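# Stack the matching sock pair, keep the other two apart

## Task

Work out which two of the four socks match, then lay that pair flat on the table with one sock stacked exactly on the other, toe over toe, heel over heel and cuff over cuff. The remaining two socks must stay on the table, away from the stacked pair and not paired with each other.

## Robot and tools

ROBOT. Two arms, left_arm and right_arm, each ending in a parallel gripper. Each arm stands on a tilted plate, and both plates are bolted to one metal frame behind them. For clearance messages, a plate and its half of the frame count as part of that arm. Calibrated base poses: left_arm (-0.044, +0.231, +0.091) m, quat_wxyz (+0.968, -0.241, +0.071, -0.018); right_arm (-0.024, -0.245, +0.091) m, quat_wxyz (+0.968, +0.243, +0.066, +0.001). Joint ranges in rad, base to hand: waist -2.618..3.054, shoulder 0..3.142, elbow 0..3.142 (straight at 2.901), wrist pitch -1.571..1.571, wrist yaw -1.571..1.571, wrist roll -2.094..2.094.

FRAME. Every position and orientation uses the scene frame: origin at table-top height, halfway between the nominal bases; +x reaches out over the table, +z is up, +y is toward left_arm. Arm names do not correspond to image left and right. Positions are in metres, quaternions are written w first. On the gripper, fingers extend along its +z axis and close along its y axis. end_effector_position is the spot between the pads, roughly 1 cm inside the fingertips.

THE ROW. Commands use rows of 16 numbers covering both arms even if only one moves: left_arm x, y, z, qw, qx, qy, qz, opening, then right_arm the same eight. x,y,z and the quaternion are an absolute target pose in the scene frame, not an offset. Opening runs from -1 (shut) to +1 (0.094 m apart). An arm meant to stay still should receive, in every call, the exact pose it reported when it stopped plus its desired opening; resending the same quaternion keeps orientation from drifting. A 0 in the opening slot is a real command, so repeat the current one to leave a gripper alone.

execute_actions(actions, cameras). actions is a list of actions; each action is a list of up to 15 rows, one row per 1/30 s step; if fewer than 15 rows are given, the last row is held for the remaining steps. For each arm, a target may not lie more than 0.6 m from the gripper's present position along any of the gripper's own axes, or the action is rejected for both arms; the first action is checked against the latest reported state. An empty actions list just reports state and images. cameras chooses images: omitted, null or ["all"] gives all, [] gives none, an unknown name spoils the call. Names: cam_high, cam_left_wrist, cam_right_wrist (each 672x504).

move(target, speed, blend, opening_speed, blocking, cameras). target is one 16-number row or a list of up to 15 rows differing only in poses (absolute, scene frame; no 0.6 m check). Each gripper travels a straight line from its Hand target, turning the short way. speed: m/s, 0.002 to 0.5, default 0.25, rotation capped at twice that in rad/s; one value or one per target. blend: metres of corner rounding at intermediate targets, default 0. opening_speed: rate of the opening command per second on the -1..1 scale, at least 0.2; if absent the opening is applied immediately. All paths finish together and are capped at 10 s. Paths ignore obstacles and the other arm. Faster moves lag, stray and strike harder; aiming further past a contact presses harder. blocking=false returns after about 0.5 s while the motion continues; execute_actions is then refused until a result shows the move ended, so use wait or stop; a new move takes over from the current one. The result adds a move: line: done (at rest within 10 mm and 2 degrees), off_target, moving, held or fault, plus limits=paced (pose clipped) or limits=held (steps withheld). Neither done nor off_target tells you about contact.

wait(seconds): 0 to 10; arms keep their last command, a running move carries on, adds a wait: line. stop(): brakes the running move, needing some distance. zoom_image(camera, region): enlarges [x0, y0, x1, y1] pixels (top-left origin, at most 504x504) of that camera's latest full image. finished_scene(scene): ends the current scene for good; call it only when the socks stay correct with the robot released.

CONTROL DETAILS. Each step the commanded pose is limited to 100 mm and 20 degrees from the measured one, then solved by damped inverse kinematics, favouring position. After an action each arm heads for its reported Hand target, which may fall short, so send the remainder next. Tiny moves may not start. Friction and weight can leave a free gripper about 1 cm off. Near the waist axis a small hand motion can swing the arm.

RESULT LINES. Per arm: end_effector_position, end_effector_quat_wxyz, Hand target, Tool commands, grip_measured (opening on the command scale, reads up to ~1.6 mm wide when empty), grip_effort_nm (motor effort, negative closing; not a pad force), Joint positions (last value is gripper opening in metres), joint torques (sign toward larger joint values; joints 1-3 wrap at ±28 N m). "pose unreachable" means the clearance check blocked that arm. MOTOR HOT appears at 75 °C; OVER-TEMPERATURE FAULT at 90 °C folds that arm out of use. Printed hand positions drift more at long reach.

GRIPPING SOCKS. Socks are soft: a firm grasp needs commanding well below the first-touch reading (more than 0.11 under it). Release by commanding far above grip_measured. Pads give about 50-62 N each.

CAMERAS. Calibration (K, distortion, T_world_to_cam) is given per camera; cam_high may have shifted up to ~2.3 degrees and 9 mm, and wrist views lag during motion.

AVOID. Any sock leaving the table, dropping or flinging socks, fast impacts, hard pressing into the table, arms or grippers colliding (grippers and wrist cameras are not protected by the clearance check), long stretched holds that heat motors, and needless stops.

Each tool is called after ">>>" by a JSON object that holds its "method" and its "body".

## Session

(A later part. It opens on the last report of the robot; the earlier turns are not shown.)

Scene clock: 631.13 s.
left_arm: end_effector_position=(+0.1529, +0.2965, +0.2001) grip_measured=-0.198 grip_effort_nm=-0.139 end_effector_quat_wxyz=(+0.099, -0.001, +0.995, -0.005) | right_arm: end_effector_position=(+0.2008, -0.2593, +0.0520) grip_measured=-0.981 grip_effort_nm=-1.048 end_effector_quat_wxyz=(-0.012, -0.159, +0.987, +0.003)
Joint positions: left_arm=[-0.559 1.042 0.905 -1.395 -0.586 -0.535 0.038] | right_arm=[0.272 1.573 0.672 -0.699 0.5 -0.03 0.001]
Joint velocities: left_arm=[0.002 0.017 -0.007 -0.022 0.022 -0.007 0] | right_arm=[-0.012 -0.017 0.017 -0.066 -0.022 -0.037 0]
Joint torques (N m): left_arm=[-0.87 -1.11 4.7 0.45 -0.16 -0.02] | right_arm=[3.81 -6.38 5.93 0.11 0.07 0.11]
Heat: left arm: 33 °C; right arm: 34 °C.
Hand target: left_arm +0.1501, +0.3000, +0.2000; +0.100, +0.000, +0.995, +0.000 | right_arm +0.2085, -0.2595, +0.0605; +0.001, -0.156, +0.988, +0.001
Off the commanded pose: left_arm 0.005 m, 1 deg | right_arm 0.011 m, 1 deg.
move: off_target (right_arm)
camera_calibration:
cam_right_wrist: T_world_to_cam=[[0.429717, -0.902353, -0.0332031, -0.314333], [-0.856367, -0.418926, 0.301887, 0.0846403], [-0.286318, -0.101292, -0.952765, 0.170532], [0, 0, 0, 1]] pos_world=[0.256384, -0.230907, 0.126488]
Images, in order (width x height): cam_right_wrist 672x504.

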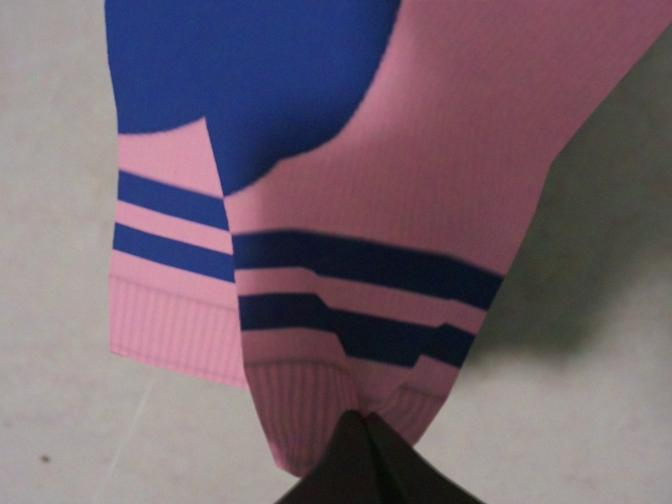

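>>> {"method": "move", "body": {"target": [[0.15,0.30,0.2,0.1,0,0.995,0,-0.2,0.195,-0.235,0.05,0,-0.12,0.993,0,-1],[0.15,0.30,0.2,0.1,0,0.995,0,-0.2,0.186,-0.224,0.028,0,-0.09,0.996,0,-1]], "speed": 0.1, "cameras": ["cam_right_wrist"]}}

>>> {"method": "move", "body": {"target": [0.15,0.30,0.2,0.1,0,0.995,0,-0.2,0.186,-0.224,0.028,0,-0.09,0.996,0,-0.2], "opening_speed": 0.7, "cameras": []}}

>>> {"method": "move", "body": {"target": [[0.15,0.30,0.2,0.1,0,0.995,0,-0.2,0.186,-0.224,0.09,0,-0.09,0.996,0,-0.2],[0.15,0.30,0.2,0.1,0,0.995,0,-0.2,0.27,-0.24,0.26,0.15,0,0.98,0,-0.2]], "speed": 0.2, "cameras": ["cam_right_wrist","cam_high"]}}

>>> {"method": "zoom_image", "body": {"camera": "cam_right_wrist", "region": [180, 60, 560, 460]}}

>>> {"method": "zoom_image", "body": {"camera": "cam_high", "region": [200, 260, 400, 400]}}

Scene clock: 637.70 s.
left_arm: end_effector_position=(+0.1529, +0.2965, +0.2001) grip_measured=-0.198 grip_effort_nm=-0.139 end_effector_quat_wxyz=(+0.099, -0.001, +0.995, -0.005) | right_arm: end_effector_position=(+0.1899, -0.2264, +0.0305) grip_measured=-0.981 grip_effort_nm=-1.048 end_effector_quat_wxyz=(+0.000, -0.085, +0.996, +0.003)
Joint positions: left_arm=[-0.559 1.042 0.905 -1.395 -0.586 -0.535 0.038] | right_arm=[0.369 1.683 0.595 -0.537 0.501 0.214 0.001]
Joint velocities: left_arm=[0.007 -0.012 0.007 -0.081 -0.051 0.037 0] | right_arm=[0.002 -0.002 0.002 -0.007 -0.037 0.022 0]
Joint torques (N m): left_arm=[-1.01 -0.92 4.57 0.44 -0.15 -0.07] | right_arm=[3.93 -3.88 3 0.62 0.02 0.08]
Heat: left arm: 33 °C; right arm: 33 °C.
Hand target: left_arm +0.1501, +0.3000, +0.2000; +0.100, +0.000, +0.995, +0.000 | right_arm +0.1864, -0.2230, +0.0279; +0.001, -0.090, +0.996, +0.001
Off the commanded pose: left_arm 0.005 m, 1 deg | right_arm 0.005 m, 1 deg.
move: done
camera_calibration:
cam_right_wrist: T_world_to_cam=[[0.293061, -0.955746, -0.025778, -0.266961], [-0.915631, -0.288317, 0.280165, 0.136993], [-0.275199, -0.0585025, -0.959606, 0.158072], [0, 0, 0, 1]] pos_world=[0.247172, -0.206402, 0.106424]
Images, in order (width x height): cam_right_wrist 672x504.

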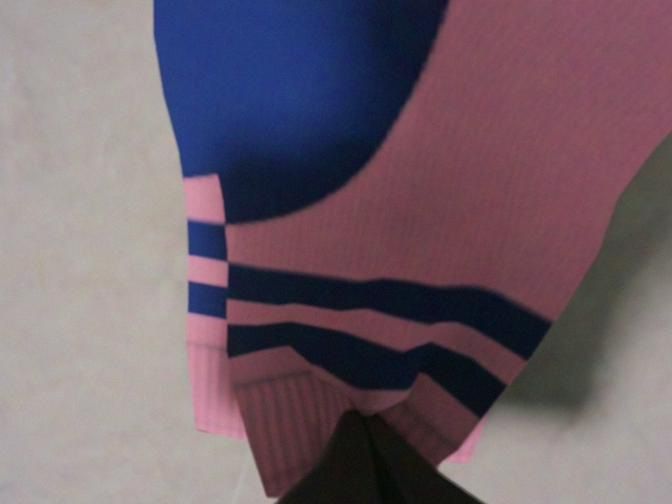

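Scene clock: 639.07 s.
left_arm: end_effector_position=(+0.1529, +0.2965, +0.2001) grip_measured=-0.198 grip_effort_nm=-0.139 end_effector_quat_wxyz=(+0.099, -0.001, +0.995, -0.005) | right_arm: end_effector_position=(+0.1899, -0.2264, +0.0305) grip_measured=-0.202 grip_effort_nm=0.095 end_effector_quat_wxyz=(+0.000, -0.085, +0.996, +0.003)
Joint positions: left_arm=[-0.559 1.042 0.905 -1.395 -0.586 -0.535 0.038] | right_arm=[0.369 1.683 0.595 -0.537 0.501 0.214 0.037]
Joint velocities: left_arm=[-0.007 -0.027 -0.012 0.037 0.037 0.022 0] | right_arm=[-0.002 -0.017 -0.007 -0.007 -0.007 0.051 0.001]
Joint torques (N m): left_arm=[-1.16 -0.96 4.67 0.45 -0.12 -0.06] | right_arm=[3.82 -4.08 2.97 0.56 0.04 0.08]
Heat: left arm: 33 °C; right arm: 33 °C.
Hand target: left_arm +0.1501, +0.3000, +0.2000; +0.100, +0.000, +0.995, +0.000 | right_arm +0.1860, -0.2240, +0.0281; +0.000, -0.090, +0.996, +0.000
Off the commanded pose: left_arm 0.005 m, 1 deg | right_arm 0.005 m, 1 deg.
move: done
No camera images: "cameras" was empty.

Scene clock: 641.27 s.
left_arm: end_effector_position=(+0.1529, +0.2965, +0.2001) grip_measured=-0.198 grip_effort_nm=-0.134 end_effector_quat_wxyz=(+0.099, -0.001, +0.995, -0.005) | right_arm: end_effector_position=(+0.2657, -0.2404, +0.2566) grip_measured=-0.202 grip_effort_nm=0.095 end_effector_quat_wxyz=(+0.147, +0.005, +0.989, +0.010)
Joint positions: left_arm=[-0.559 1.042 0.905 -1.395 -0.586 -0.535 0.038] | right_arm=[0.707 1.495 1.301 -1.332 0.631 0.629 0.037]
Joint velocities: left_arm=[-0.002 -0.002 0.017 -0.051 -0.051 0.007 0] | right_arm=[0.002 0.002 -0.017 0.022 0.007 0.007 0]
Joint torques (N m): left_arm=[-1.11 -1.2 4.62 0.41 -0.18 -0.09] | right_arm=[3.82 -2.85 7.25 0.63 0.21 0.1]
Heat: left arm: 33 °C; right arm: 33 °C.
Hand target: left_arm +0.1501, +0.3000, +0.2000; +0.100, +0.000, +0.995, +0.000 | right_arm +0.2668, -0.2403, +0.2625; +0.152, +0.002, +0.988, +0.006
Off the commanded pose: left_arm 0.005 m, 1 deg | right_arm 0.005 m, 1 deg.
move: done
camera_calibration:
cam_right_wrist: T_world_to_cam=[[0.12074, -0.992676, -0.00389505, -0.265492], [-0.992652, -0.120704, -0.0085479, 0.273858], [0.00801516, 0.0048985, -0.999956, 0.345434], [0, 0, 0, 1]] pos_world=[0.301132, -0.232184, 0.346725]
Images, in order (width x height): cam_high 672x504, cam_right_wrist 672x504.

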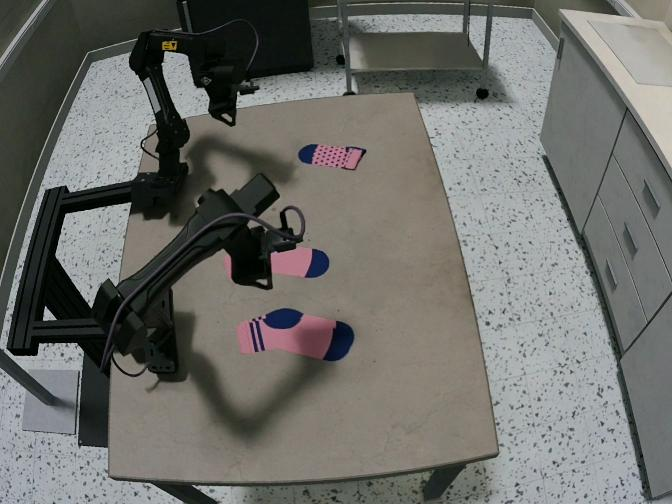

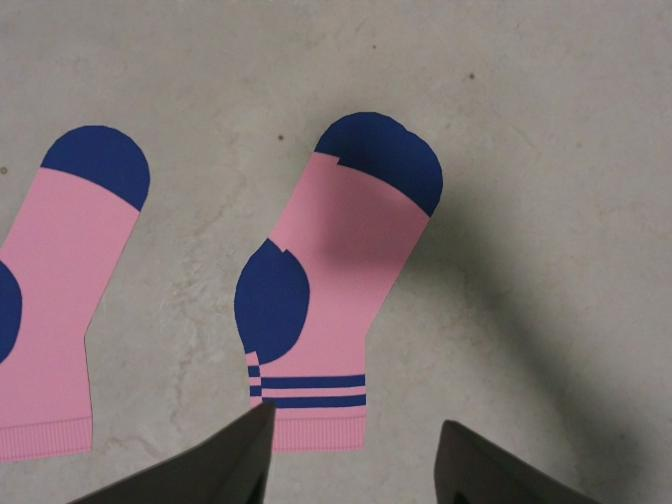

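Scaled by 1.260.

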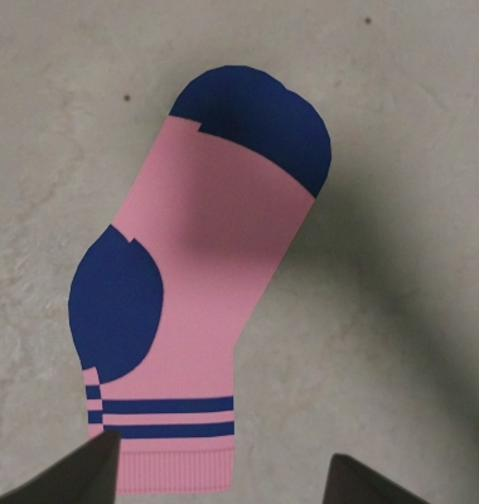

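Scaled by 2.520.

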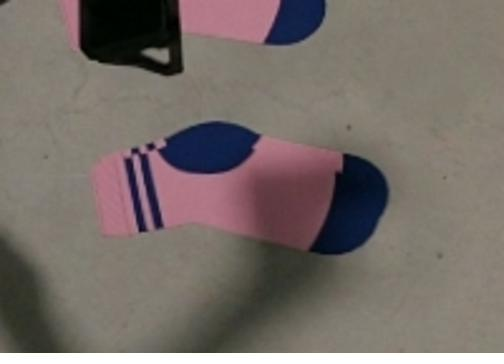

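>>> {"method": "move", "body": {"target": [[0.15,0.30,0.2,0.1,0,0.995,0,-0.2,0.369,-0.265,0.06,0,0.2,0.98,0,-0.2],[0.15,0.30,0.2,0.1,0,0.995,0,-0.2,0.369,-0.265,-0.02,0,0.2,0.98,0,-0.2]], "speed": [0.2,0.06], "cameras": ["cam_right_wrist"]}}

>>> {"method": "move", "body": {"target": [0.15,0.30,0.2,0.1,0,0.995,0,-0.2,0.369,-0.265,-0.02,0,0.2,0.98,0,-1], "opening_speed": 0.7, "cameras": ["cam_right_wrist"]}}

>>> {"method": "move", "body": {"target": [0.15,0.30,0.2,0.1,0,0.995,0,-0.2,0.376,-0.26,0.065,0,0.2,0.98,0,-1], "speed": 0.08, "cameras": ["cam_right_wrist"]}}

Scene clock: 650.73 s.
left_arm: end_effector_position=(+0.1529, +0.2965, +0.2001) grip_measured=-0.198 grip_effort_nm=-0.129 end_effector_quat_wxyz=(+0.099, -0.001, +0.995, -0.005) | right_arm: end_effector_position=(+0.3755, -0.2719, +0.0175) grip_measured=-0.202 grip_effort_nm=0.095 end_effector_quat_wxyz=(+0.010, +0.187, +0.982, -0.007)
Joint positions: left_arm=[-0.559 1.042 0.905 -1.395 -0.586 -0.535 0.038] | right_arm=[0.103 2.102 1.352 -0.713 0.52 0.451 0.037]
Joint velocities: left_arm=[-0.017 -0.002 -0.012 0.037 -0.022 0.007 0] | right_arm=[-0.002 -0.012 -0.017 -0.022 -0.037 0.022 -0.001]
Joint torques (N m): left_arm=[-0.96 -1.09 4.67 0.39 -0.15 -0.02] | right_arm=[2.29 -4.74 1.74 1.65 -0.05 0.02]
Heat: left arm: 33 °C; right arm: 33 °C.
Hand target: left_arm +0.1501, +0.3000, +0.2000; +0.100, +0.000, +0.995, +0.000 | right_arm +0.3676, -0.2672, -0.0186; -0.003, +0.198, +0.980, -0.009
Off the commanded pose: left_arm 0.005 m, 1 deg | right_arm 0.039 m, 2 deg.
move: off_target (right_arm)
camera_calibration:
cam_right_wrist: T_world_to_cam=[[-0.247497, -0.968859, -0.00760856, -0.166159], [-0.935455, 0.236905, 0.262296, 0.448108], [-0.252325, 0.0720351, -0.964957, 0.220977], [0, 0, 0, 1]] pos_world=[0.433819, -0.283062, 0.0944324]
Images, in order (width x height): cam_right_wrist 672x504.

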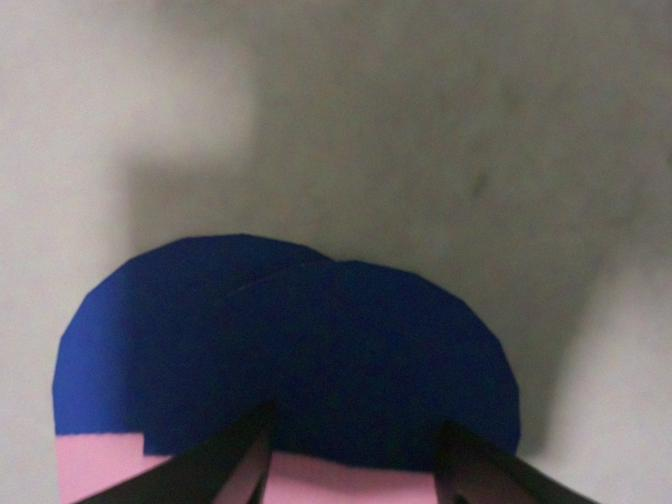

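Scene clock: 652.10 s.
left_arm: end_effector_position=(+0.1529, +0.2965, +0.2001) grip_measured=-0.198 grip_effort_nm=-0.129 end_effector_quat_wxyz=(+0.099, -0.001, +0.995, -0.005) | right_arm: end_effector_position=(+0.3801, -0.2634, +0.0180) grip_measured=-0.977 grip_effort_nm=-0.994 end_effector_quat_wxyz=(+0.017, +0.194, +0.981, +0.019)
Joint positions: left_arm=[-0.559 1.042 0.905 -1.395 -0.586 -0.535 0.038] | right_arm=[0.103 2.096 1.343 -0.68 0.473 0.451 0.001]
Joint velocities: left_arm=[-0.027 0.002 0.002 -0.007 -0.037 -0.051 0] | right_arm=[0.002 0.002 0.007 -0.066 -0.022 -0.022 -0.001]
Joint torques (N m): left_arm=[-0.92 -1.01 4.74 0.46 -0.19 -0.04] | right_arm=[2.21 -5.27 1.51 1.39 0.25 -0.03]
Heat: left arm: 33 °C; right arm: 33 °C.
Hand target: left_arm +0.1501, +0.3000, +0.2000; +0.100, +0.000, +0.995, +0.000 | right_arm +0.3666, -0.2654, -0.0169; -0.002, +0.200, +0.980, +0.000
Off the commanded pose: left_arm 0.005 m, 1 deg | right_arm 0.040 m, 3 deg.
move: off_target (right_arm)
camera_calibration:
cam_right_wrist: T_world_to_cam=[[-0.259392, -0.963831, -0.0611946, -0.149909], [-0.938308, 0.236506, 0.252277, 0.451339], [-0.228679, 0.122858, -0.965718, 0.226386], [0, 0, 0, 1]] pos_world=[0.436379, -0.279044, 0.0955895]
Images, in order (width x height): cam_right_wrist 672x504.

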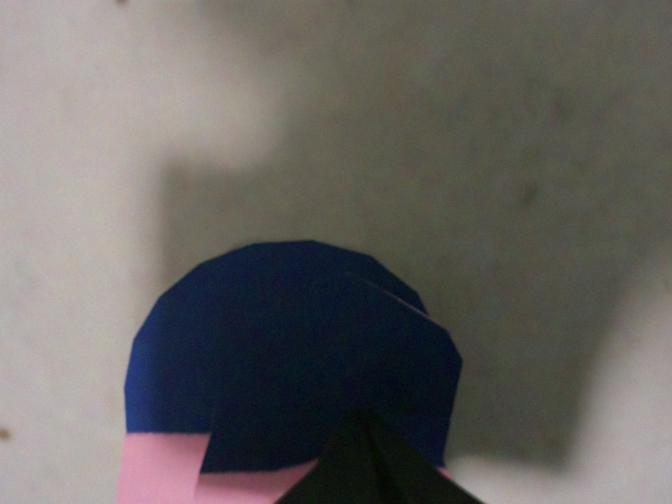

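Scene clock: 653.87 s.
left_arm: end_effector_position=(+0.1529, +0.2965, +0.2001) grip_measured=-0.198 grip_effort_nm=-0.139 end_effector_quat_wxyz=(+0.099, -0.001, +0.995, -0.005) | right_arm: end_effector_position=(+0.3647, -0.2570, +0.0459) grip_measured=-0.981 grip_effort_nm=-1.033 end_effector_quat_wxyz=(-0.022, +0.194, +0.981, -0.003)
Joint positions: left_arm=[-0.559 1.042 0.905 -1.395 -0.586 -0.535 0.038] | right_arm=[0.165 2.092 1.423 -0.895 0.496 0.566 0.001]
Joint velocities: left_arm=[0.012 0.002 0.007 0.037 -0.022 0.022 -0.001] | right_arm=[-0.007 -0.002 -0.007 -0.022 0.022 0.007 -0.001]
Joint torques (N m): left_arm=[-0.96 -1.05 4.63 0.39 -0.12 -0.07] | right_arm=[6.49 -13.39 6.61 0.12 0.1 0.11]
Heat: left arm: 33 °C; right arm: 33 °C.
Hand target: left_arm +0.1501, +0.3000, +0.2000; +0.100, +0.000, +0.995, +0.000 | right_arm +0.3752, -0.2597, +0.0649; +0.001, +0.200, +0.980, +0.001
Off the commanded pose: left_arm 0.005 m, 1 deg | right_arm 0.022 m, 3 deg.
move: off_target (right_arm)
camera_calibration:
cam_right_wrist: T_world_to_cam=[[-0.260835, -0.965314, -0.011542, -0.148172], [-0.914592, 0.243267, 0.323021, 0.418187], [-0.309009, 0.0948115, -0.946321, 0.270225], [0, 0, 0, 1]] pos_world=[0.427324, -0.270384, 0.118926]
Images, in order (width x height): cam_right_wrist 672x504.

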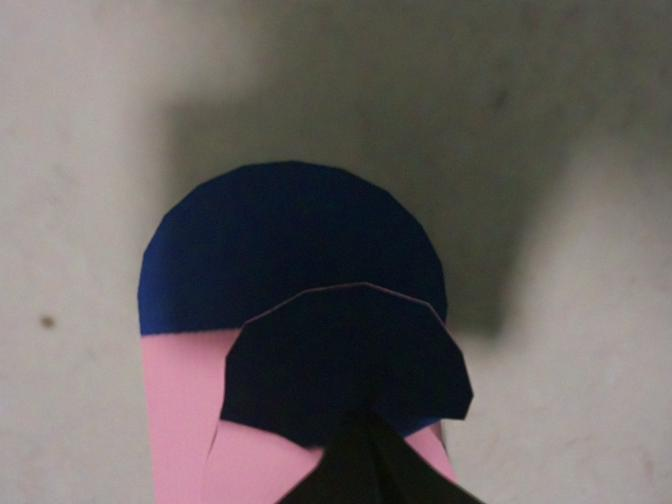

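>>> {"method": "move", "body": {"target": [[0.15,0.30,0.2,0.1,0,0.995,0,-0.2,0.390,-0.250,0.065,0,0.165,0.986,0,-1],[0.15,0.30,0.2,0.1,0,0.995,0,-0.2,0.390,-0.244,0.064,0,0.165,0.986,0,-1],[0.15,0.30,0.2,0.1,0,0.995,0,-0.2,0.386,-0.242,0.045,0,0.165,0.986,0,-1],[0.15,0.30,0.2,0.1,0,0.995,0,-0.2,0.378,-0.240,0.022,0,0.165,0.986,0,-1]], "speed": 0.1, "blend": 0.004}}

Scene clock: 667.97 s.
left_arm: end_effector_position=(+0.1529, +0.2965, +0.2001) grip_measured=-0.198 grip_effort_nm=-0.134 end_effector_quat_wxyz=(+0.099, -0.001, +0.995, -0.005) | right_arm: end_effector_position=(+0.3823, -0.2429, +0.0311) grip_measured=-0.981 grip_effort_nm=-1.043 end_effector_quat_wxyz=(+0.005, +0.173, +0.985, +0.006)
Joint positions: left_arm=[-0.559 1.042 0.905 -1.395 -0.586 -0.535 0.038] | right_arm=[0.172 2.143 1.426 -0.787 0.499 0.502 0.001]
Joint velocities: left_arm=[-0.002 0.007 -0.002 0.022 -0.022 -0.037 0] | right_arm=[-0.007 0.002 -0.007 -0.037 -0.037 0.037 -0.001]
Joint torques (N m): left_arm=[-1.13 -0.94 4.77 0.43 -0.16 -0.06] | right_arm=[5.19 -9.22 3.74 0.6 0.08 -0.06]
Heat: left arm: 33 °C; right arm: 35 °C.
Hand target: left_arm +0.1501, +0.3000, +0.2000; +0.100, +0.000, +0.995, +0.000 | right_arm +0.3779, -0.2399, +0.0222; +0.000, +0.165, +0.986, +0.000
Off the commanded pose: left_arm 0.005 m, 1 deg | right_arm 0.011 m, 1 deg.
move: off_target (right_arm); blend cut to 0.003 m at target 1, 0.003 m at target 2
camera_calibration:
cam_left_wrist: T_world_to_cam=[[0.116586, -0.992532, 0.0358772, 0.27082], [-0.991631, -0.114311, 0.060012, 0.216891], [-0.0554627, -0.0425735, -0.997553, 0.307306], [0, 0, 0, 1]] pos_world=[0.200546, 0.306674, 0.283822]
cam_right_wrist: T_world_to_cam=[[-0.218858, -0.975215, -0.0325037, -0.148], [-0.940751, 0.202047, 0.272332, 0.437186], [-0.259015, 0.0901798, -0.961654, 0.24062], [0, 0, 0, 1]] pos_world=[0.441217, -0.254363, 0.107523]

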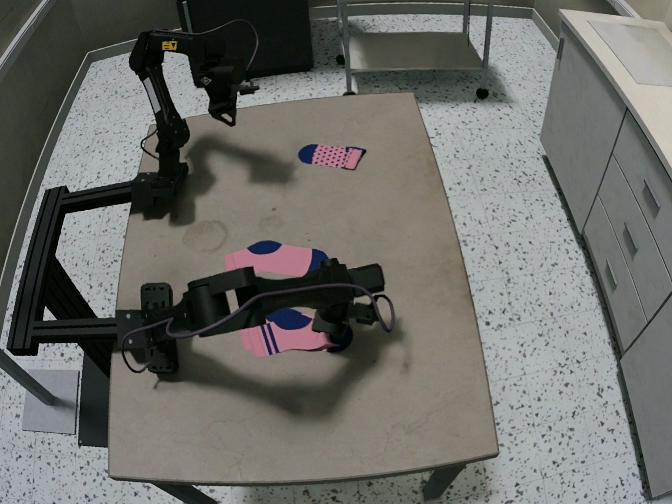

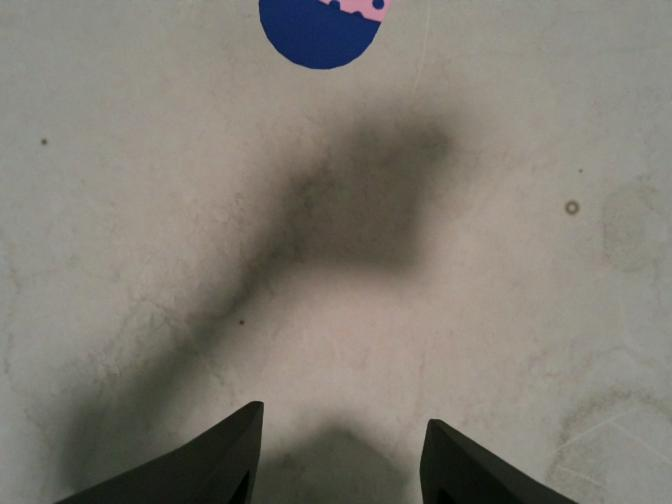

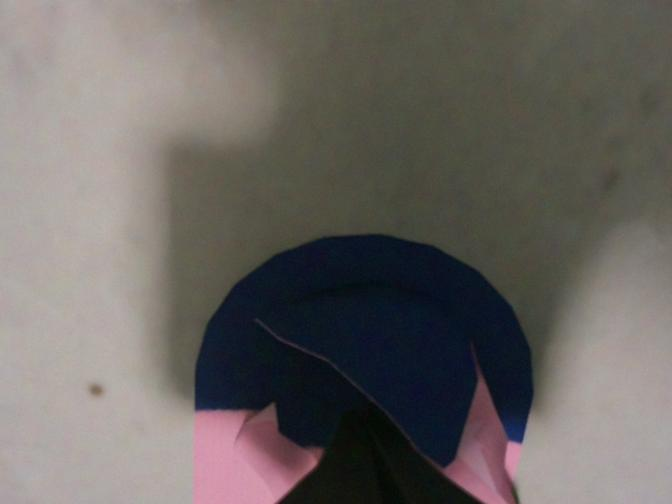

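>>> {"method": "move", "body": {"target": [0.15,0.30,0.2,0.1,0,0.995,0,-0.2,0.378,-0.240,0.022,0,0.165,0.986,0,-0.2], "opening_speed": 0.7, "cameras": []}}

>>> {"method": "move", "body": {"target": [[0.15,0.30,0.2,0.1,0,0.995,0,-0.2,0.378,-0.240,0.09,0,0.165,0.986,0,-0.2],[0.15,0.30,0.2,0.1,0,0.995,0,-0.2,0.27,-0.24,0.26,0.15,0,0.98,0,-0.2]], "cameras": ["cam_right_wrist","cam_high"]}}

>>> {"method": "zoom_image", "body": {"camera": "cam_right_wrist", "region": [180, 60, 560, 460]}}

>>> {"method": "zoom_image", "body": {"camera": "cam_high", "region": [200, 260, 400, 400]}}

Scene clock: 672.77 s.
left_arm: end_effector_position=(+0.1529, +0.2965, +0.2001) grip_measured=-0.198 grip_effort_nm=-0.134 end_effector_quat_wxyz=(+0.099, -0.001, +0.995, -0.005) | right_arm: end_effector_position=(+0.3828, -0.2428, +0.0312) grip_measured=-0.202 grip_effort_nm=0.100 end_effector_quat_wxyz=(+0.006, +0.173, +0.985, +0.006)
Joint positions: left_arm=[-0.559 1.042 0.905 -1.395 -0.586 -0.535 0.038] | right_arm=[0.172 2.143 1.426 -0.785 0.499 0.5 0.037]
Joint velocities: left_arm=[0.002 -0.012 -0.007 -0.051 -0.051 0.081 0] | right_arm=[-0.022 -0.007 -0.002 -0.022 0.007 0.081 0]
Joint torques (N m): left_arm=[-1.05 -0.95 4.6 0.4 -0.16 -0.07] | right_arm=[5.18 -9.24 3.66 0.59 0.08 -0.07]
Heat: left arm: 33 °C; right arm: 35 °C.
Hand target: left_arm +0.1501, +0.3000, +0.2000; +0.100, +0.000, +0.995, +0.000 | right_arm +0.3780, -0.2400, +0.0221; +0.000, +0.165, +0.986, +0.000
Off the commanded pose: left_arm 0.005 m, 1 deg | right_arm 0.011 m, 1 deg.
move: off_target (right_arm)
No camera images: "cameras" was empty.

Scene clock: 674.90 s.
left_arm: end_effector_position=(+0.1529, +0.2965, +0.2001) grip_measured=-0.198 grip_effort_nm=-0.134 end_effector_quat_wxyz=(+0.099, -0.001, +0.995, -0.005) | right_arm: end_effector_position=(+0.2697, -0.2365, +0.2574) grip_measured=-0.202 grip_effort_nm=0.095 end_effector_quat_wxyz=(+0.149, +0.004, +0.989, +0.012)
Joint positions: left_arm=[-0.559 1.042 0.905 -1.395 -0.586 -0.535 0.038] | right_arm=[0.708 1.51 1.312 -1.321 0.63 0.624 0.037]
Joint velocities: left_arm=[-0.012 -0.012 -0.017 -0.022 -0.022 0.022 -0.001] | right_arm=[0.007 0.007 0.002 0.022 0.007 -0.007 -0.001]
Joint torques (N m): left_arm=[-0.81 -1.02 4.63 0.44 -0.15 -0.1] | right_arm=[3.67 -4.12 6.2 0.66 0.2 0.11]
Heat: left arm: 33 °C; right arm: 35 °C.
Hand target: left_arm +0.1501, +0.3000, +0.2000; +0.100, +0.000, +0.995, +0.000 | right_arm +0.2681, -0.2390, +0.2618; +0.153, +0.002, +0.988, +0.008
Off the commanded pose: left_arm 0.005 m, 1 deg | right_arm 0.004 m, 1 deg.
move: done
camera_calibration:
cam_right_wrist: T_world_to_cam=[[0.122527, -0.992436, -0.00758783, -0.26158], [-0.992387, -0.122418, -0.0135118, 0.279116], [0.0124807, 0.00918562, -0.99988, 0.345935], [0, 0, 0, 1]] pos_world=[0.304724, -0.228611, 0.34768]
Images, in order (width x height): cam_high 672x504, cam_right_wrist 672x504.

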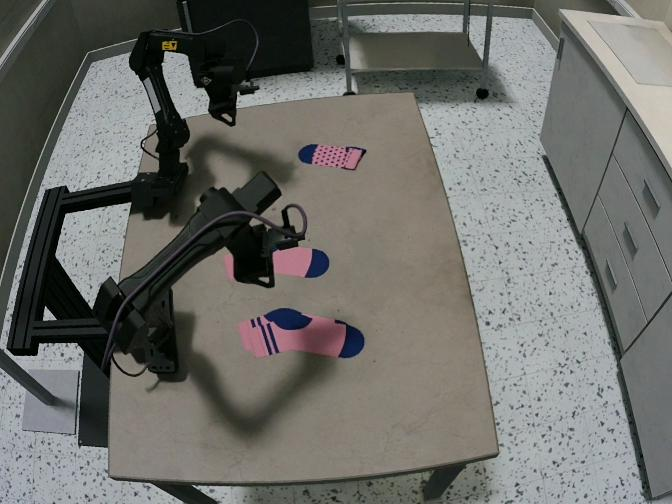

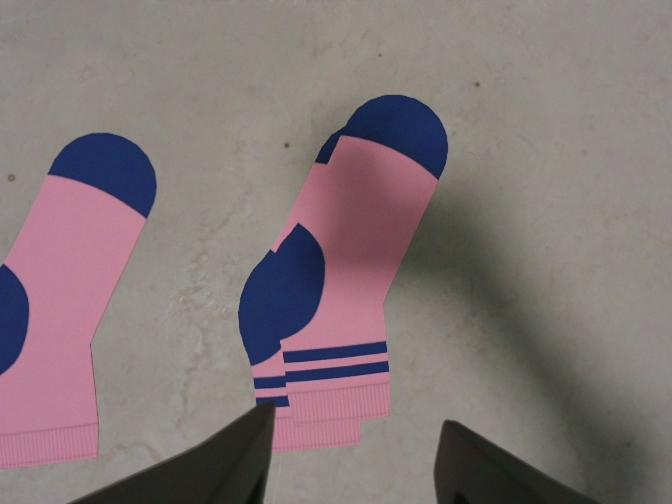

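Scaled by 1.260.

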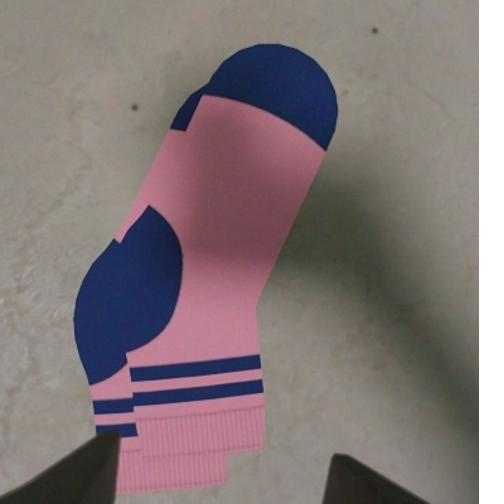

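Scaled by 2.520.

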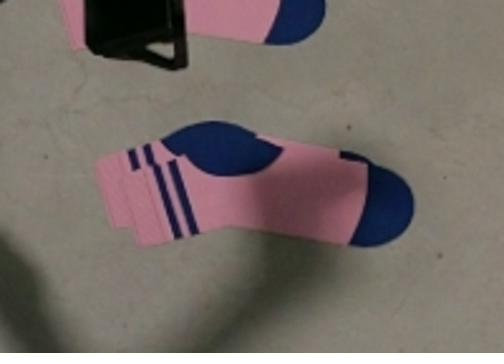

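>>> {"method": "move", "body": {"target": [[0.15,0.30,0.2,0.1,0,0.995,0,-0.2,0.2005,-0.2425,0.08,0,-0.156,0.988,0,-0.2],[0.15,0.30,0.2,0.1,0,0.995,0,-0.2,0.2005,-0.2425,0.03,0,-0.156,0.988,0,-0.2]], "cameras": []}}

>>> {"method": "move", "body": {"target": [0.15,0.30,0.2,0.1,0,0.995,0,-0.2,0.2005,-0.2425,-0.004,0,-0.156,0.988,0,-0.2], "speed": 0.06, "cameras": []}}

>>> {"method": "move", "body": {"target": [0.15,0.30,0.2,0.1,0,0.995,0,-0.2,0.2005,-0.2425,-0.004,0,-0.156,0.988,0,-1], "opening_speed": 0.7, "cameras": ["cam_right_wrist"]}}

Scene clock: 689.43 s.
left_arm: end_effector_position=(+0.1529, +0.2965, +0.2001) grip_measured=-0.198 grip_effort_nm=-0.134 end_effector_quat_wxyz=(+0.099, -0.001, +0.995, -0.005) | right_arm: end_effector_position=(+0.2085, -0.2446, +0.0329) grip_measured=-0.202 grip_effort_nm=0.095 end_effector_quat_wxyz=(+0.005, -0.152, +0.988, -0.009)
Joint positions: left_arm=[-0.559 1.042 0.905 -1.395 -0.586 -0.535 0.038] | right_arm=[0.297 1.67 0.643 -0.554 0.527 -0.005 0.037]
Joint velocities: left_arm=[-0.002 -0.017 -0.002 -0.037 -0.051 -0.022 0] | right_arm=[-0.002 0.012 -0.002 -0.007 -0.037 0.022 -0.001]
Joint torques (N m): left_arm=[-0.94 -0.81 4.79 0.41 -0.21 -0.09] | right_arm=[2.56 -4.08 2.97 0.56 -0.06 -0.09]
Heat: left arm: 33 °C; right arm: 33 °C.
Hand target: left_arm +0.1501, +0.3000, +0.2000; +0.100, +0.000, +0.995, +0.000 | right_arm +0.2034, -0.2428, +0.0277; -0.002, -0.157, +0.988, -0.006
Off the commanded pose: left_arm 0.005 m, 1 deg | right_arm 0.009 m, 1 deg.
move: done
No camera images: "cameras" was empty.

Scene clock: 690.50 s.
left_arm: end_effector_position=(+0.1529, +0.2965, +0.2001) grip_measured=-0.198 grip_effort_nm=-0.134 end_effector_quat_wxyz=(+0.099, -0.001, +0.995, -0.005) | right_arm: end_effector_position=(+0.2026, -0.2465, +0.0144) grip_measured=-0.202 grip_effort_nm=0.090 end_effector_quat_wxyz=(-0.004, -0.168, +0.986, -0.005)
Joint positions: left_arm=[-0.559 1.042 0.905 -1.395 -0.586 -0.535 0.038] | right_arm=[0.248 1.712 0.605 -0.465 0.517 -0.084 0.037]
Joint velocities: left_arm=[-0.022 -0.002 -0.002 0.051 -0.066 -0.11 0] | right_arm=[0.012 -0.007 -0.007 0.022 0.022 0.022 0]
Joint torques (N m): left_arm=[-0.87 -1.11 4.56 0.38 -0.13 -0.01] | right_arm=[0.75 -1.51 1.09 1.62 -0.07 -0.08]
Heat: left arm: 33 °C; right arm: 33 °C.
Hand target: left_arm +0.1501, +0.3000, +0.2000; +0.100, +0.000, +0.995, +0.000 | right_arm +0.1996, -0.2436, -0.0016; -0.002, -0.156, +0.988, -0.001
Off the commanded pose: left_arm 0.005 m, 1 deg | right_arm 0.019 m, 2 deg.
move: off_target (right_arm)
No camera images: "cameras" was empty.

Scene clock: 691.87 s.
left_arm: end_effector_position=(+0.1529, +0.2965, +0.2001) grip_measured=-0.198 grip_effort_nm=-0.134 end_effector_quat_wxyz=(+0.099, -0.001, +0.995, -0.005) | right_arm: end_effector_position=(+0.2025, -0.2395, +0.0148) grip_measured=-0.975 grip_effort_nm=-0.994 end_effector_quat_wxyz=(-0.003, -0.167, +0.986, +0.015)
Joint positions: left_arm=[-0.559 1.042 0.905 -1.395 -0.586 -0.535 0.038] | right_arm=[0.248 1.71 0.605 -0.458 0.478 -0.086 0.001]
Joint velocities: left_arm=[-0.002 -0.012 -0.002 -0.051 -0.007 0.007 0.001] | right_arm=[0.007 -0.007 0.002 -0.007 0.037 -0.037 -0.001]
Joint torques (N m): left_arm=[-1.09 -1.05 4.6 0.44 -0.11 -0.04] | right_arm=[0.85 -1.47 1.06 1.54 0.31 -0.04]
Heat: left arm: 33 °C; right arm: 33 °C.
Hand target: left_arm +0.1501, +0.3000, +0.2000; +0.100, +0.000, +0.995, +0.000 | right_arm +0.1991, -0.2431, -0.0014; -0.003, -0.156, +0.988, +0.000
Off the commanded pose: left_arm 0.005 m, 1 deg | right_arm 0.019 m, 2 deg.
move: off_target (right_arm)
camera_calibration:
cam_right_wrist: T_world_to_cam=[[0.446074, -0.893531, -0.0511786, -0.299339], [-0.852989, -0.441755, 0.27796, 0.0997878], [-0.270974, -0.0803361, -0.959228, 0.139529], [0, 0, 0, 1]] pos_world=[0.256454, -0.212177, 0.0907833]
Images, in order (width x height): cam_right_wrist 672x504.

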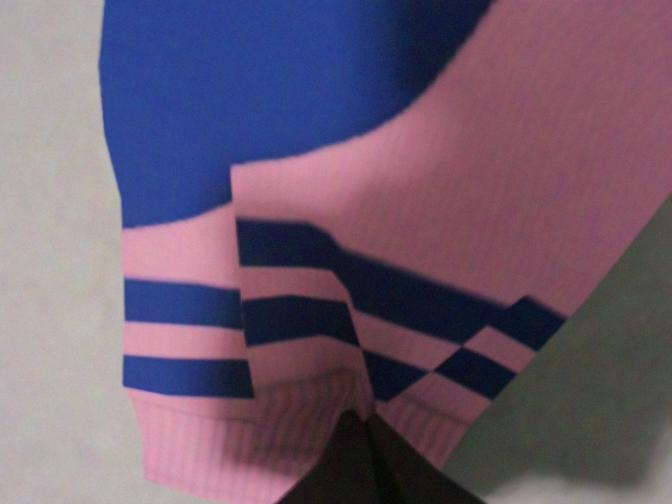

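>>> {"method": "move", "body": {"target": [[0.15,0.30,0.2,0.1,0,0.995,0,-0.2,0.198,-0.242,0.06,0,-0.156,0.988,0,-1],[0.15,0.30,0.2,0.1,0,0.995,0,-0.2,0.195,-0.215,0.06,0,-0.12,0.992,0,-1],[0.15,0.30,0.2,0.1,0,0.995,0,-0.2,0.172,-0.214,0.05,0,-0.09,0.996,0,-1],[0.15,0.30,0.2,0.1,0,0.995,0,-0.2,0.172,-0.215,0.028,0,-0.09,0.996,0,-1]], "speed": 0.1, "cameras": ["cam_right_wrist","cam_high"]}}

Scene clock: 697.30 s.
left_arm: end_effector_position=(+0.1529, +0.2965, +0.2001) grip_measured=-0.198 grip_effort_nm=-0.129 end_effector_quat_wxyz=(+0.099, -0.001, +0.995, -0.005) | right_arm: end_effector_position=(+0.1760, -0.2131, +0.0329) grip_measured=-0.980 grip_effort_nm=-1.053 end_effector_quat_wxyz=(+0.006, -0.086, +0.996, +0.004)
Joint positions: left_arm=[-0.559 1.042 0.905 -1.395 -0.586 -0.535 0.038] | right_arm=[0.45 1.683 0.557 -0.532 0.496 0.3 0.001]
Joint velocities: left_arm=[-0.002 0.012 -0.002 0.051 0.037 0.022 -0.001] | right_arm=[0.007 -0.007 -0.012 -0.007 -0.037 0.022 0]
Joint torques (N m): left_arm=[-0.98 -1.06 4.64 0.46 -0.16 -0.05] | right_arm=[2.33 -3.59 3 0.64 0.01 -0.07]
Heat: left arm: 33 °C; right arm: 33 °C.
Hand target: left_arm +0.1501, +0.3000, +0.2000; +0.100, +0.000, +0.995, +0.000 | right_arm +0.1720, -0.2135, +0.0285; +0.002, -0.090, +0.996, +0.002
Off the commanded pose: left_arm 0.005 m, 1 deg | right_arm 0.007 m, 1 deg.
move: done
camera_calibration:
cam_right_wrist: T_world_to_cam=[[0.294114, -0.955404, -0.0264467, -0.250289], [-0.918218, -0.290131, 0.269628, 0.127844], [-0.265276, -0.0550176, -0.962601, 0.156381], [0, 0, 0, 1]] pos_world=[0.232486, -0.193432, 0.109443]
Images, in order (width x height): cam_high 672x504, cam_right_wrist 672x504.

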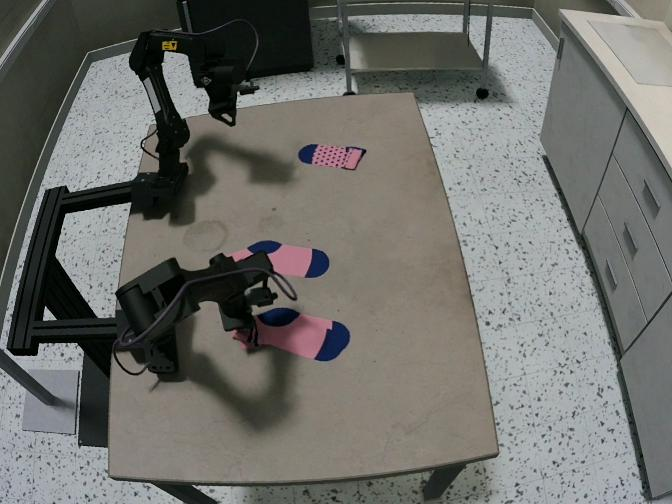

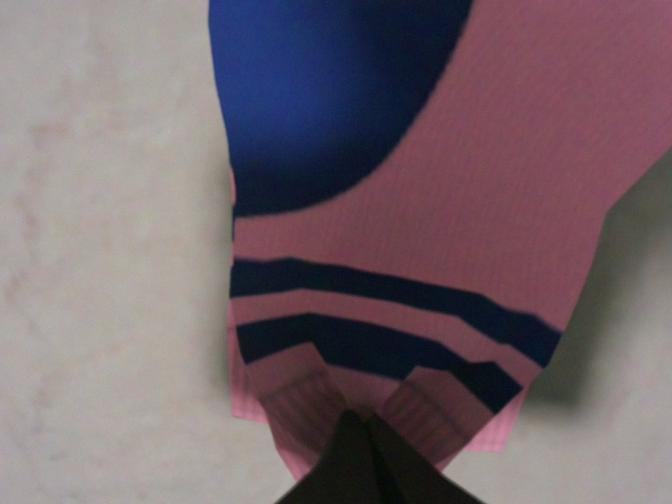

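>>> {"method": "move", "body": {"target": [0.15,0.30,0.2,0.1,0,0.995,0,-0.2,0.174,-0.215,0.028,0,-0.09,0.996,0,-0.2], "opening_speed": 0.7, "cameras": []}}

>>> {"method": "move", "body": {"target": [[0.15,0.30,0.2,0.1,0,0.995,0,-0.2,0.174,-0.215,0.09,0,-0.09,0.996,0,-0.2],[0.15,0.30,0.2,0.1,0,0.995,0,-0.2,0.27,-0.24,0.26,0.15,0,0.98,0,-0.2]], "cameras": ["cam_right_wrist","cam_high"]}}

>>> {"method": "zoom_image", "body": {"camera": "cam_right_wrist", "region": [180, 60, 560, 460]}}

>>> {"method": "zoom_image", "body": {"camera": "cam_high", "region": [200, 260, 400, 400]}}

Scene clock: 707.60 s.
left_arm: end_effector_position=(+0.1529, +0.2965, +0.2001) grip_measured=-0.198 grip_effort_nm=-0.134 end_effector_quat_wxyz=(+0.099, -0.001, +0.995, -0.005) | right_arm: end_effector_position=(+0.1762, -0.2146, +0.0320) grip_measured=-0.202 grip_effort_nm=0.095 end_effector_quat_wxyz=(+0.004, -0.085, +0.996, +0.004)
Joint positions: left_arm=[-0.559 1.042 0.905 -1.395 -0.586 -0.535 0.038] | right_arm=[0.441 1.683 0.557 -0.531 0.496 0.292 0.037]
Joint velocities: left_arm=[-0.017 -0.032 0.017 -0.007 -0.11 -0.051 -0.001] | right_arm=[-0.007 -0.007 0.002 -0.051 -0.066 0.051 -0.001]
Joint torques (N m): left_arm=[-0.9 -0.92 4.7 0.41 -0.17 -0.07] | right_arm=[2.35 -3.17 3.54 0.56 0.05 -0.07]
Heat: left arm: 33 °C; right arm: 33 °C.
Hand target: left_arm +0.1501, +0.3000, +0.2000; +0.100, +0.000, +0.995, +0.000 | right_arm +0.1740, -0.2151, +0.0280; +0.000, -0.090, +0.996, +0.000
Off the commanded pose: left_arm 0.005 m, 1 deg | right_arm 0.005 m, 1 deg.
move: done
No camera images: "cameras" was empty.

Scene clock: 709.63 s.
left_arm: end_effector_position=(+0.1529, +0.2965, +0.2001) grip_measured=-0.198 grip_effort_nm=-0.134 end_effector_quat_wxyz=(+0.099, -0.001, +0.995, -0.005) | right_arm: end_effector_position=(+0.2660, -0.2411, +0.2570) grip_measured=-0.202 grip_effort_nm=0.095 end_effector_quat_wxyz=(+0.147, +0.005, +0.989, +0.009)
Joint positions: left_arm=[-0.559 1.042 0.905 -1.395 -0.586 -0.535 0.038] | right_arm=[0.706 1.495 1.303 -1.334 0.632 0.628 0.037]
Joint velocities: left_arm=[-0.002 0.002 0.002 -0.022 -0.037 0.007 0] | right_arm=[0.007 -0.012 -0.007 -0.022 0.022 0.051 -0.001]
Joint torques (N m): left_arm=[-1.02 -1.05 4.62 0.41 -0.15 -0.09] | right_arm=[3.85 -2.88 7.12 0.63 0.24 0.08]
Heat: left arm: 33 °C; right arm: 33 °C.
Hand target: left_arm +0.1501, +0.3000, +0.2000; +0.100, +0.000, +0.995, +0.000 | right_arm +0.2668, -0.2410, +0.2625; +0.152, +0.002, +0.988, +0.005
Off the commanded pose: left_arm 0.005 m, 1 deg | right_arm 0.005 m, 1 deg.
move: done
camera_calibration:
cam_right_wrist: T_world_to_cam=[[0.119665, -0.99281, -0.00294392, -0.266187], [-0.992779, -0.119635, -0.00881358, 0.274462], [0.00839802, 0.00397733, -0.999957, 0.345504], [0, 0, 0, 1]] pos_world=[0.301432, -0.232812, 0.347124]
Images, in order (width x height): cam_high 672x504, cam_right_wrist 672x504.

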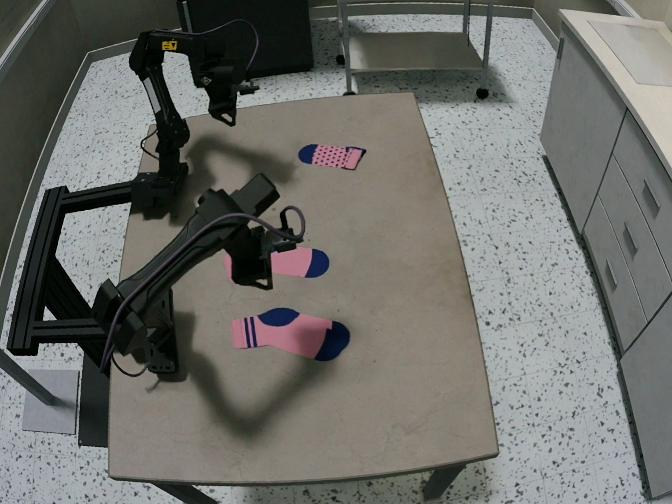

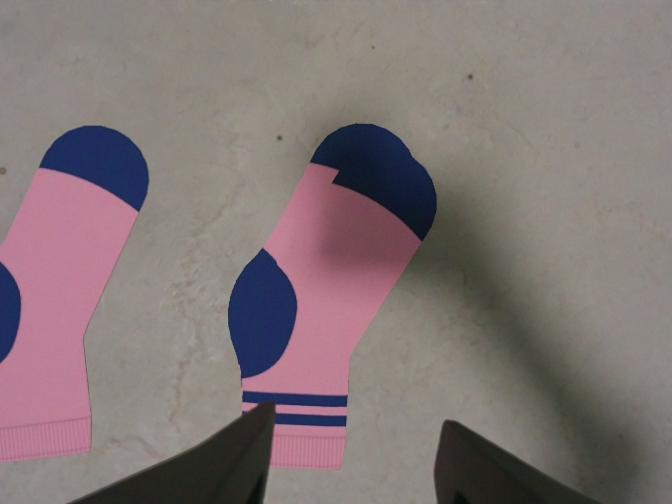

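Scaled by 1.260.

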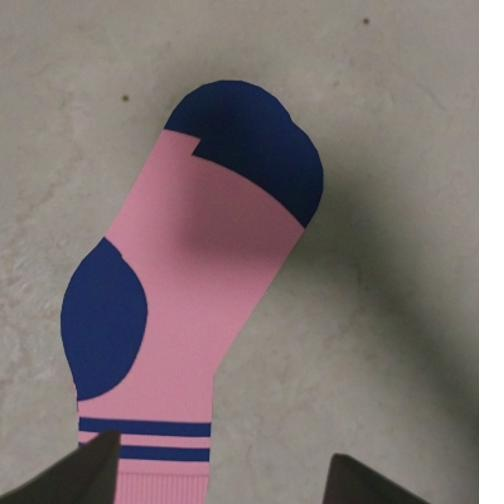

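Scaled by 2.520.

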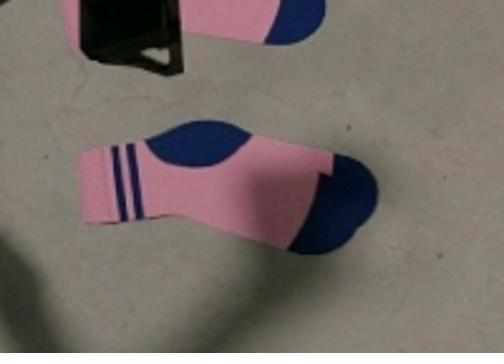

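>>> {"method": "move", "body": {"target": [[0.15,0.30,0.2,0.1,0,0.995,0,-0.2,0.337,-0.243,0.08,0,0.22,0.975,0,-0.2],[0.15,0.30,0.2,0.1,0,0.995,0,-0.2,0.337,-0.243,0.035,0,0.22,0.975,0,-0.2]], "cameras": ["cam_right_wrist"]}}

Scene clock: 735.10 s.
left_arm: end_effector_position=(+0.1529, +0.2965, +0.2001) grip_measured=-0.198 grip_effort_nm=-0.129 end_effector_quat_wxyz=(+0.099, -0.001, +0.995, -0.005) | right_arm: end_effector_position=(+0.3426, -0.2491, +0.0395) grip_measured=-0.202 grip_effort_nm=0.090 end_effector_quat_wxyz=(+0.005, +0.226, +0.974, -0.008)
Joint positions: left_arm=[-0.559 1.042 0.905 -1.395 -0.586 -0.535 0.038] | right_arm=[0.196 2.017 1.24 -0.753 0.527 0.645 0.037]
Joint velocities: left_arm=[-0.017 0.007 -0.012 0.007 -0.022 -0.022 0.001] | right_arm=[0.017 -0.007 -0.007 0.037 0.007 -0.051 0]
Joint torques (N m): left_arm=[-0.96 -0.96 4.49 0.42 -0.13 -0.06] | right_arm=[4.92 -8.23 3.66 0.59 -0.04 -0.1]
Heat: left arm: 33 °C; right arm: 33 °C.
Hand target: left_arm +0.1501, +0.3000, +0.2000; +0.100, +0.000, +0.995, +0.000 | right_arm +0.3391, -0.2438, +0.0332; +0.000, +0.219, +0.976, -0.008
Off the commanded pose: left_arm 0.005 m, 1 deg | right_arm 0.009 m, 1 deg.
move: done
camera_calibration:
cam_right_wrist: T_world_to_cam=[[-0.324085, -0.946015, -0.00505528, -0.120135], [-0.911169, 0.310701, 0.270621, 0.415859], [-0.25444, 0.0923102, -0.962673, 0.237954], [0, 0, 0, 1]] pos_world=[0.40053, -0.264823, 0.115925]
Images, in order (width x height): cam_right_wrist 672x504.

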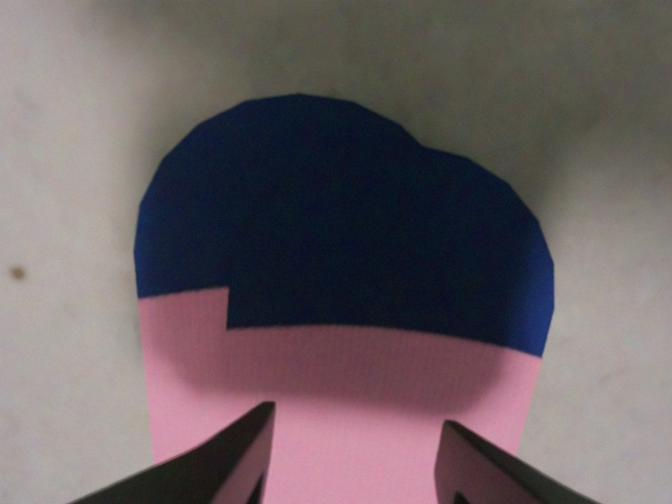

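>>> {"method": "move", "body": {"target": [[0.15,0.30,0.2,0.1,0,0.995,0,-0.2,0.334,-0.251,0.03,0,0.22,0.975,0,-0.2],[0.15,0.30,0.2,0.1,0,0.995,0,-0.2,0.334,-0.251,-0.02,0,0.22,0.975,0,-0.2]], "speed": 0.06, "cameras": []}}

>>> {"method": "move", "body": {"target": [0.15,0.30,0.2,0.1,0,0.995,0,-0.2,0.334,-0.251,-0.02,0,0.22,0.975,0,-1], "opening_speed": 0.7, "cameras": ["cam_right_wrist"]}}

>>> {"method": "move", "body": {"target": [0.15,0.30,0.2,0.1,0,0.995,0,-0.2,0.334,-0.251,0.04,0,0.22,0.975,0,-1], "speed": 0.1, "cameras": ["cam_right_wrist"]}}

Scene clock: 743.47 s.
left_arm: end_effector_position=(+0.1529, +0.2965, +0.2001) grip_measured=-0.198 grip_effort_nm=-0.134 end_effector_quat_wxyz=(+0.099, -0.001, +0.995, -0.005) | right_arm: end_effector_position=(+0.3376, -0.2564, +0.0167) grip_measured=-0.202 grip_effort_nm=0.100 end_effector_quat_wxyz=(+0.006, +0.209, +0.978, +0.001)
Joint positions: left_arm=[-0.559 1.042 0.905 -1.395 -0.586 -0.535 0.038] | right_arm=[0.141 2.018 1.166 -0.636 0.507 0.54 0.037]
Joint velocities: left_arm=[-0.017 0.007 -0.002 0.037 -0.095 0.051 0.001] | right_arm=[-0.022 -0.002 -0.007 0.022 -0.007 0.037 0]
Joint torques (N m): left_arm=[-1.07 -0.91 4.55 0.42 -0.14 -0.06] | right_arm=[1.78 -3.41 1.62 1.73 -0.04 -0.06]
Heat: left arm: 33 °C; right arm: 33 °C.
Hand target: left_arm +0.1501, +0.3000, +0.2000; +0.100, +0.000, +0.995, +0.000 | right_arm +0.3310, -0.2524, -0.0167; -0.003, +0.220, +0.975, -0.002
Off the commanded pose: left_arm 0.005 m, 1 deg | right_arm 0.037 m, 2 deg.
move: off_target (right_arm)
No camera images: "cameras" was empty.

Scene clock: 744.83 s.
left_arm: end_effector_position=(+0.1529, +0.2965, +0.2001) grip_measured=-0.198 grip_effort_nm=-0.129 end_effector_quat_wxyz=(+0.099, -0.001, +0.995, -0.005) | right_arm: end_effector_position=(+0.3452, -0.2464, +0.0174) grip_measured=-0.973 grip_effort_nm=-0.994 end_effector_quat_wxyz=(+0.016, +0.216, +0.976, +0.029)
Joint positions: left_arm=[-0.559 1.042 0.905 -1.395 -0.586 -0.535 0.038] | right_arm=[0.143 2.017 1.164 -0.596 0.46 0.538 0.001]
Joint velocities: left_arm=[-0.007 -0.002 0.012 -0.007 -0.007 0.037 -0.001] | right_arm=[0.017 -0.002 -0.012 -0.051 0.051 -0.007 0]
Joint torques (N m): left_arm=[-0.99 -0.91 4.48 0.42 -0.17 -0.03] | right_arm=[1.77 -3.47 1.73 1.36 0.42 -0.05]
Heat: left arm: 33 °C; right arm: 33 °C.
Hand target: left_arm +0.1501, +0.3000, +0.2000; +0.100, +0.000, +0.995, +0.000 | right_arm +0.3312, -0.2514, -0.0164; -0.002, +0.219, +0.976, +0.000
Off the commanded pose: left_arm 0.005 m, 1 deg | right_arm 0.039 m, 4 deg.
move: off_target (right_arm)
camera_calibration:
cam_right_wrist: T_world_to_cam=[[-0.301028, -0.950172, -0.0809671, -0.124602], [-0.927512, 0.272001, 0.256392, 0.419734], [-0.221594, 0.152279, -0.963176, 0.220501], [0, 0, 0, 1]] pos_world=[0.400661, -0.266139, 0.0946755]
Images, in order (width x height): cam_right_wrist 672x504.

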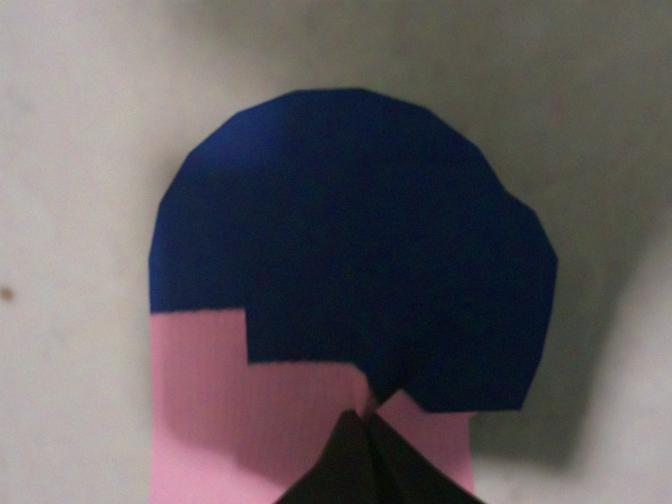

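Scene clock: 746.17 s.
left_arm: end_effector_position=(+0.1529, +0.2965, +0.2001) grip_measured=-0.198 grip_effort_nm=-0.134 end_effector_quat_wxyz=(+0.099, -0.001, +0.995, -0.005) | right_arm: end_effector_position=(+0.3221, -0.2490, +0.0234) grip_measured=-0.977 grip_effort_nm=-1.053 end_effector_quat_wxyz=(-0.020, +0.214, +0.977, -0.003)
Joint positions: left_arm=[-0.559 1.042 0.905 -1.395 -0.586 -0.535 0.038] | right_arm=[0.17 2.015 1.171 -0.72 0.497 0.614 0.001]
Joint velocities: left_arm=[0.002 -0.007 -0.007 0.022 -0.007 0.007 -0.001] | right_arm=[-0.002 -0.012 0.017 -0.022 -0.022 0.022 -0.001]
Joint torques (N m): left_arm=[-1.16 -1.06 4.66 0.42 -0.16 -0.04] | right_arm=[6.01 -12.08 6.15 0.1 0.1 0.09]
Heat: left arm: 33 °C; right arm: 33 °C.
Hand target: left_arm +0.1501, +0.3000, +0.2000; +0.100, +0.000, +0.995, +0.000 | right_arm +0.3335, -0.2507, +0.0397; +0.001, +0.220, +0.976, +0.001
Off the commanded pose: left_arm 0.005 m, 1 deg | right_arm 0.021 m, 2 deg.
move: off_target (right_arm)
camera_calibration:
cam_right_wrist: T_world_to_cam=[[-0.301646, -0.953365, -0.0102667, -0.135746], [-0.904216, 0.282648, 0.320161, 0.391063], [-0.302328, 0.105859, -0.947308, 0.235674], [0, 0, 0, 1]] pos_world=[0.383909, -0.264897, 0.0966595]
Images, in order (width x height): cam_right_wrist 672x504.

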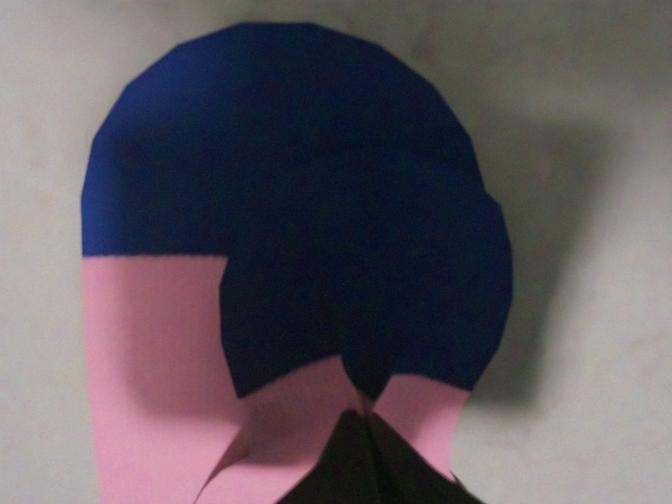

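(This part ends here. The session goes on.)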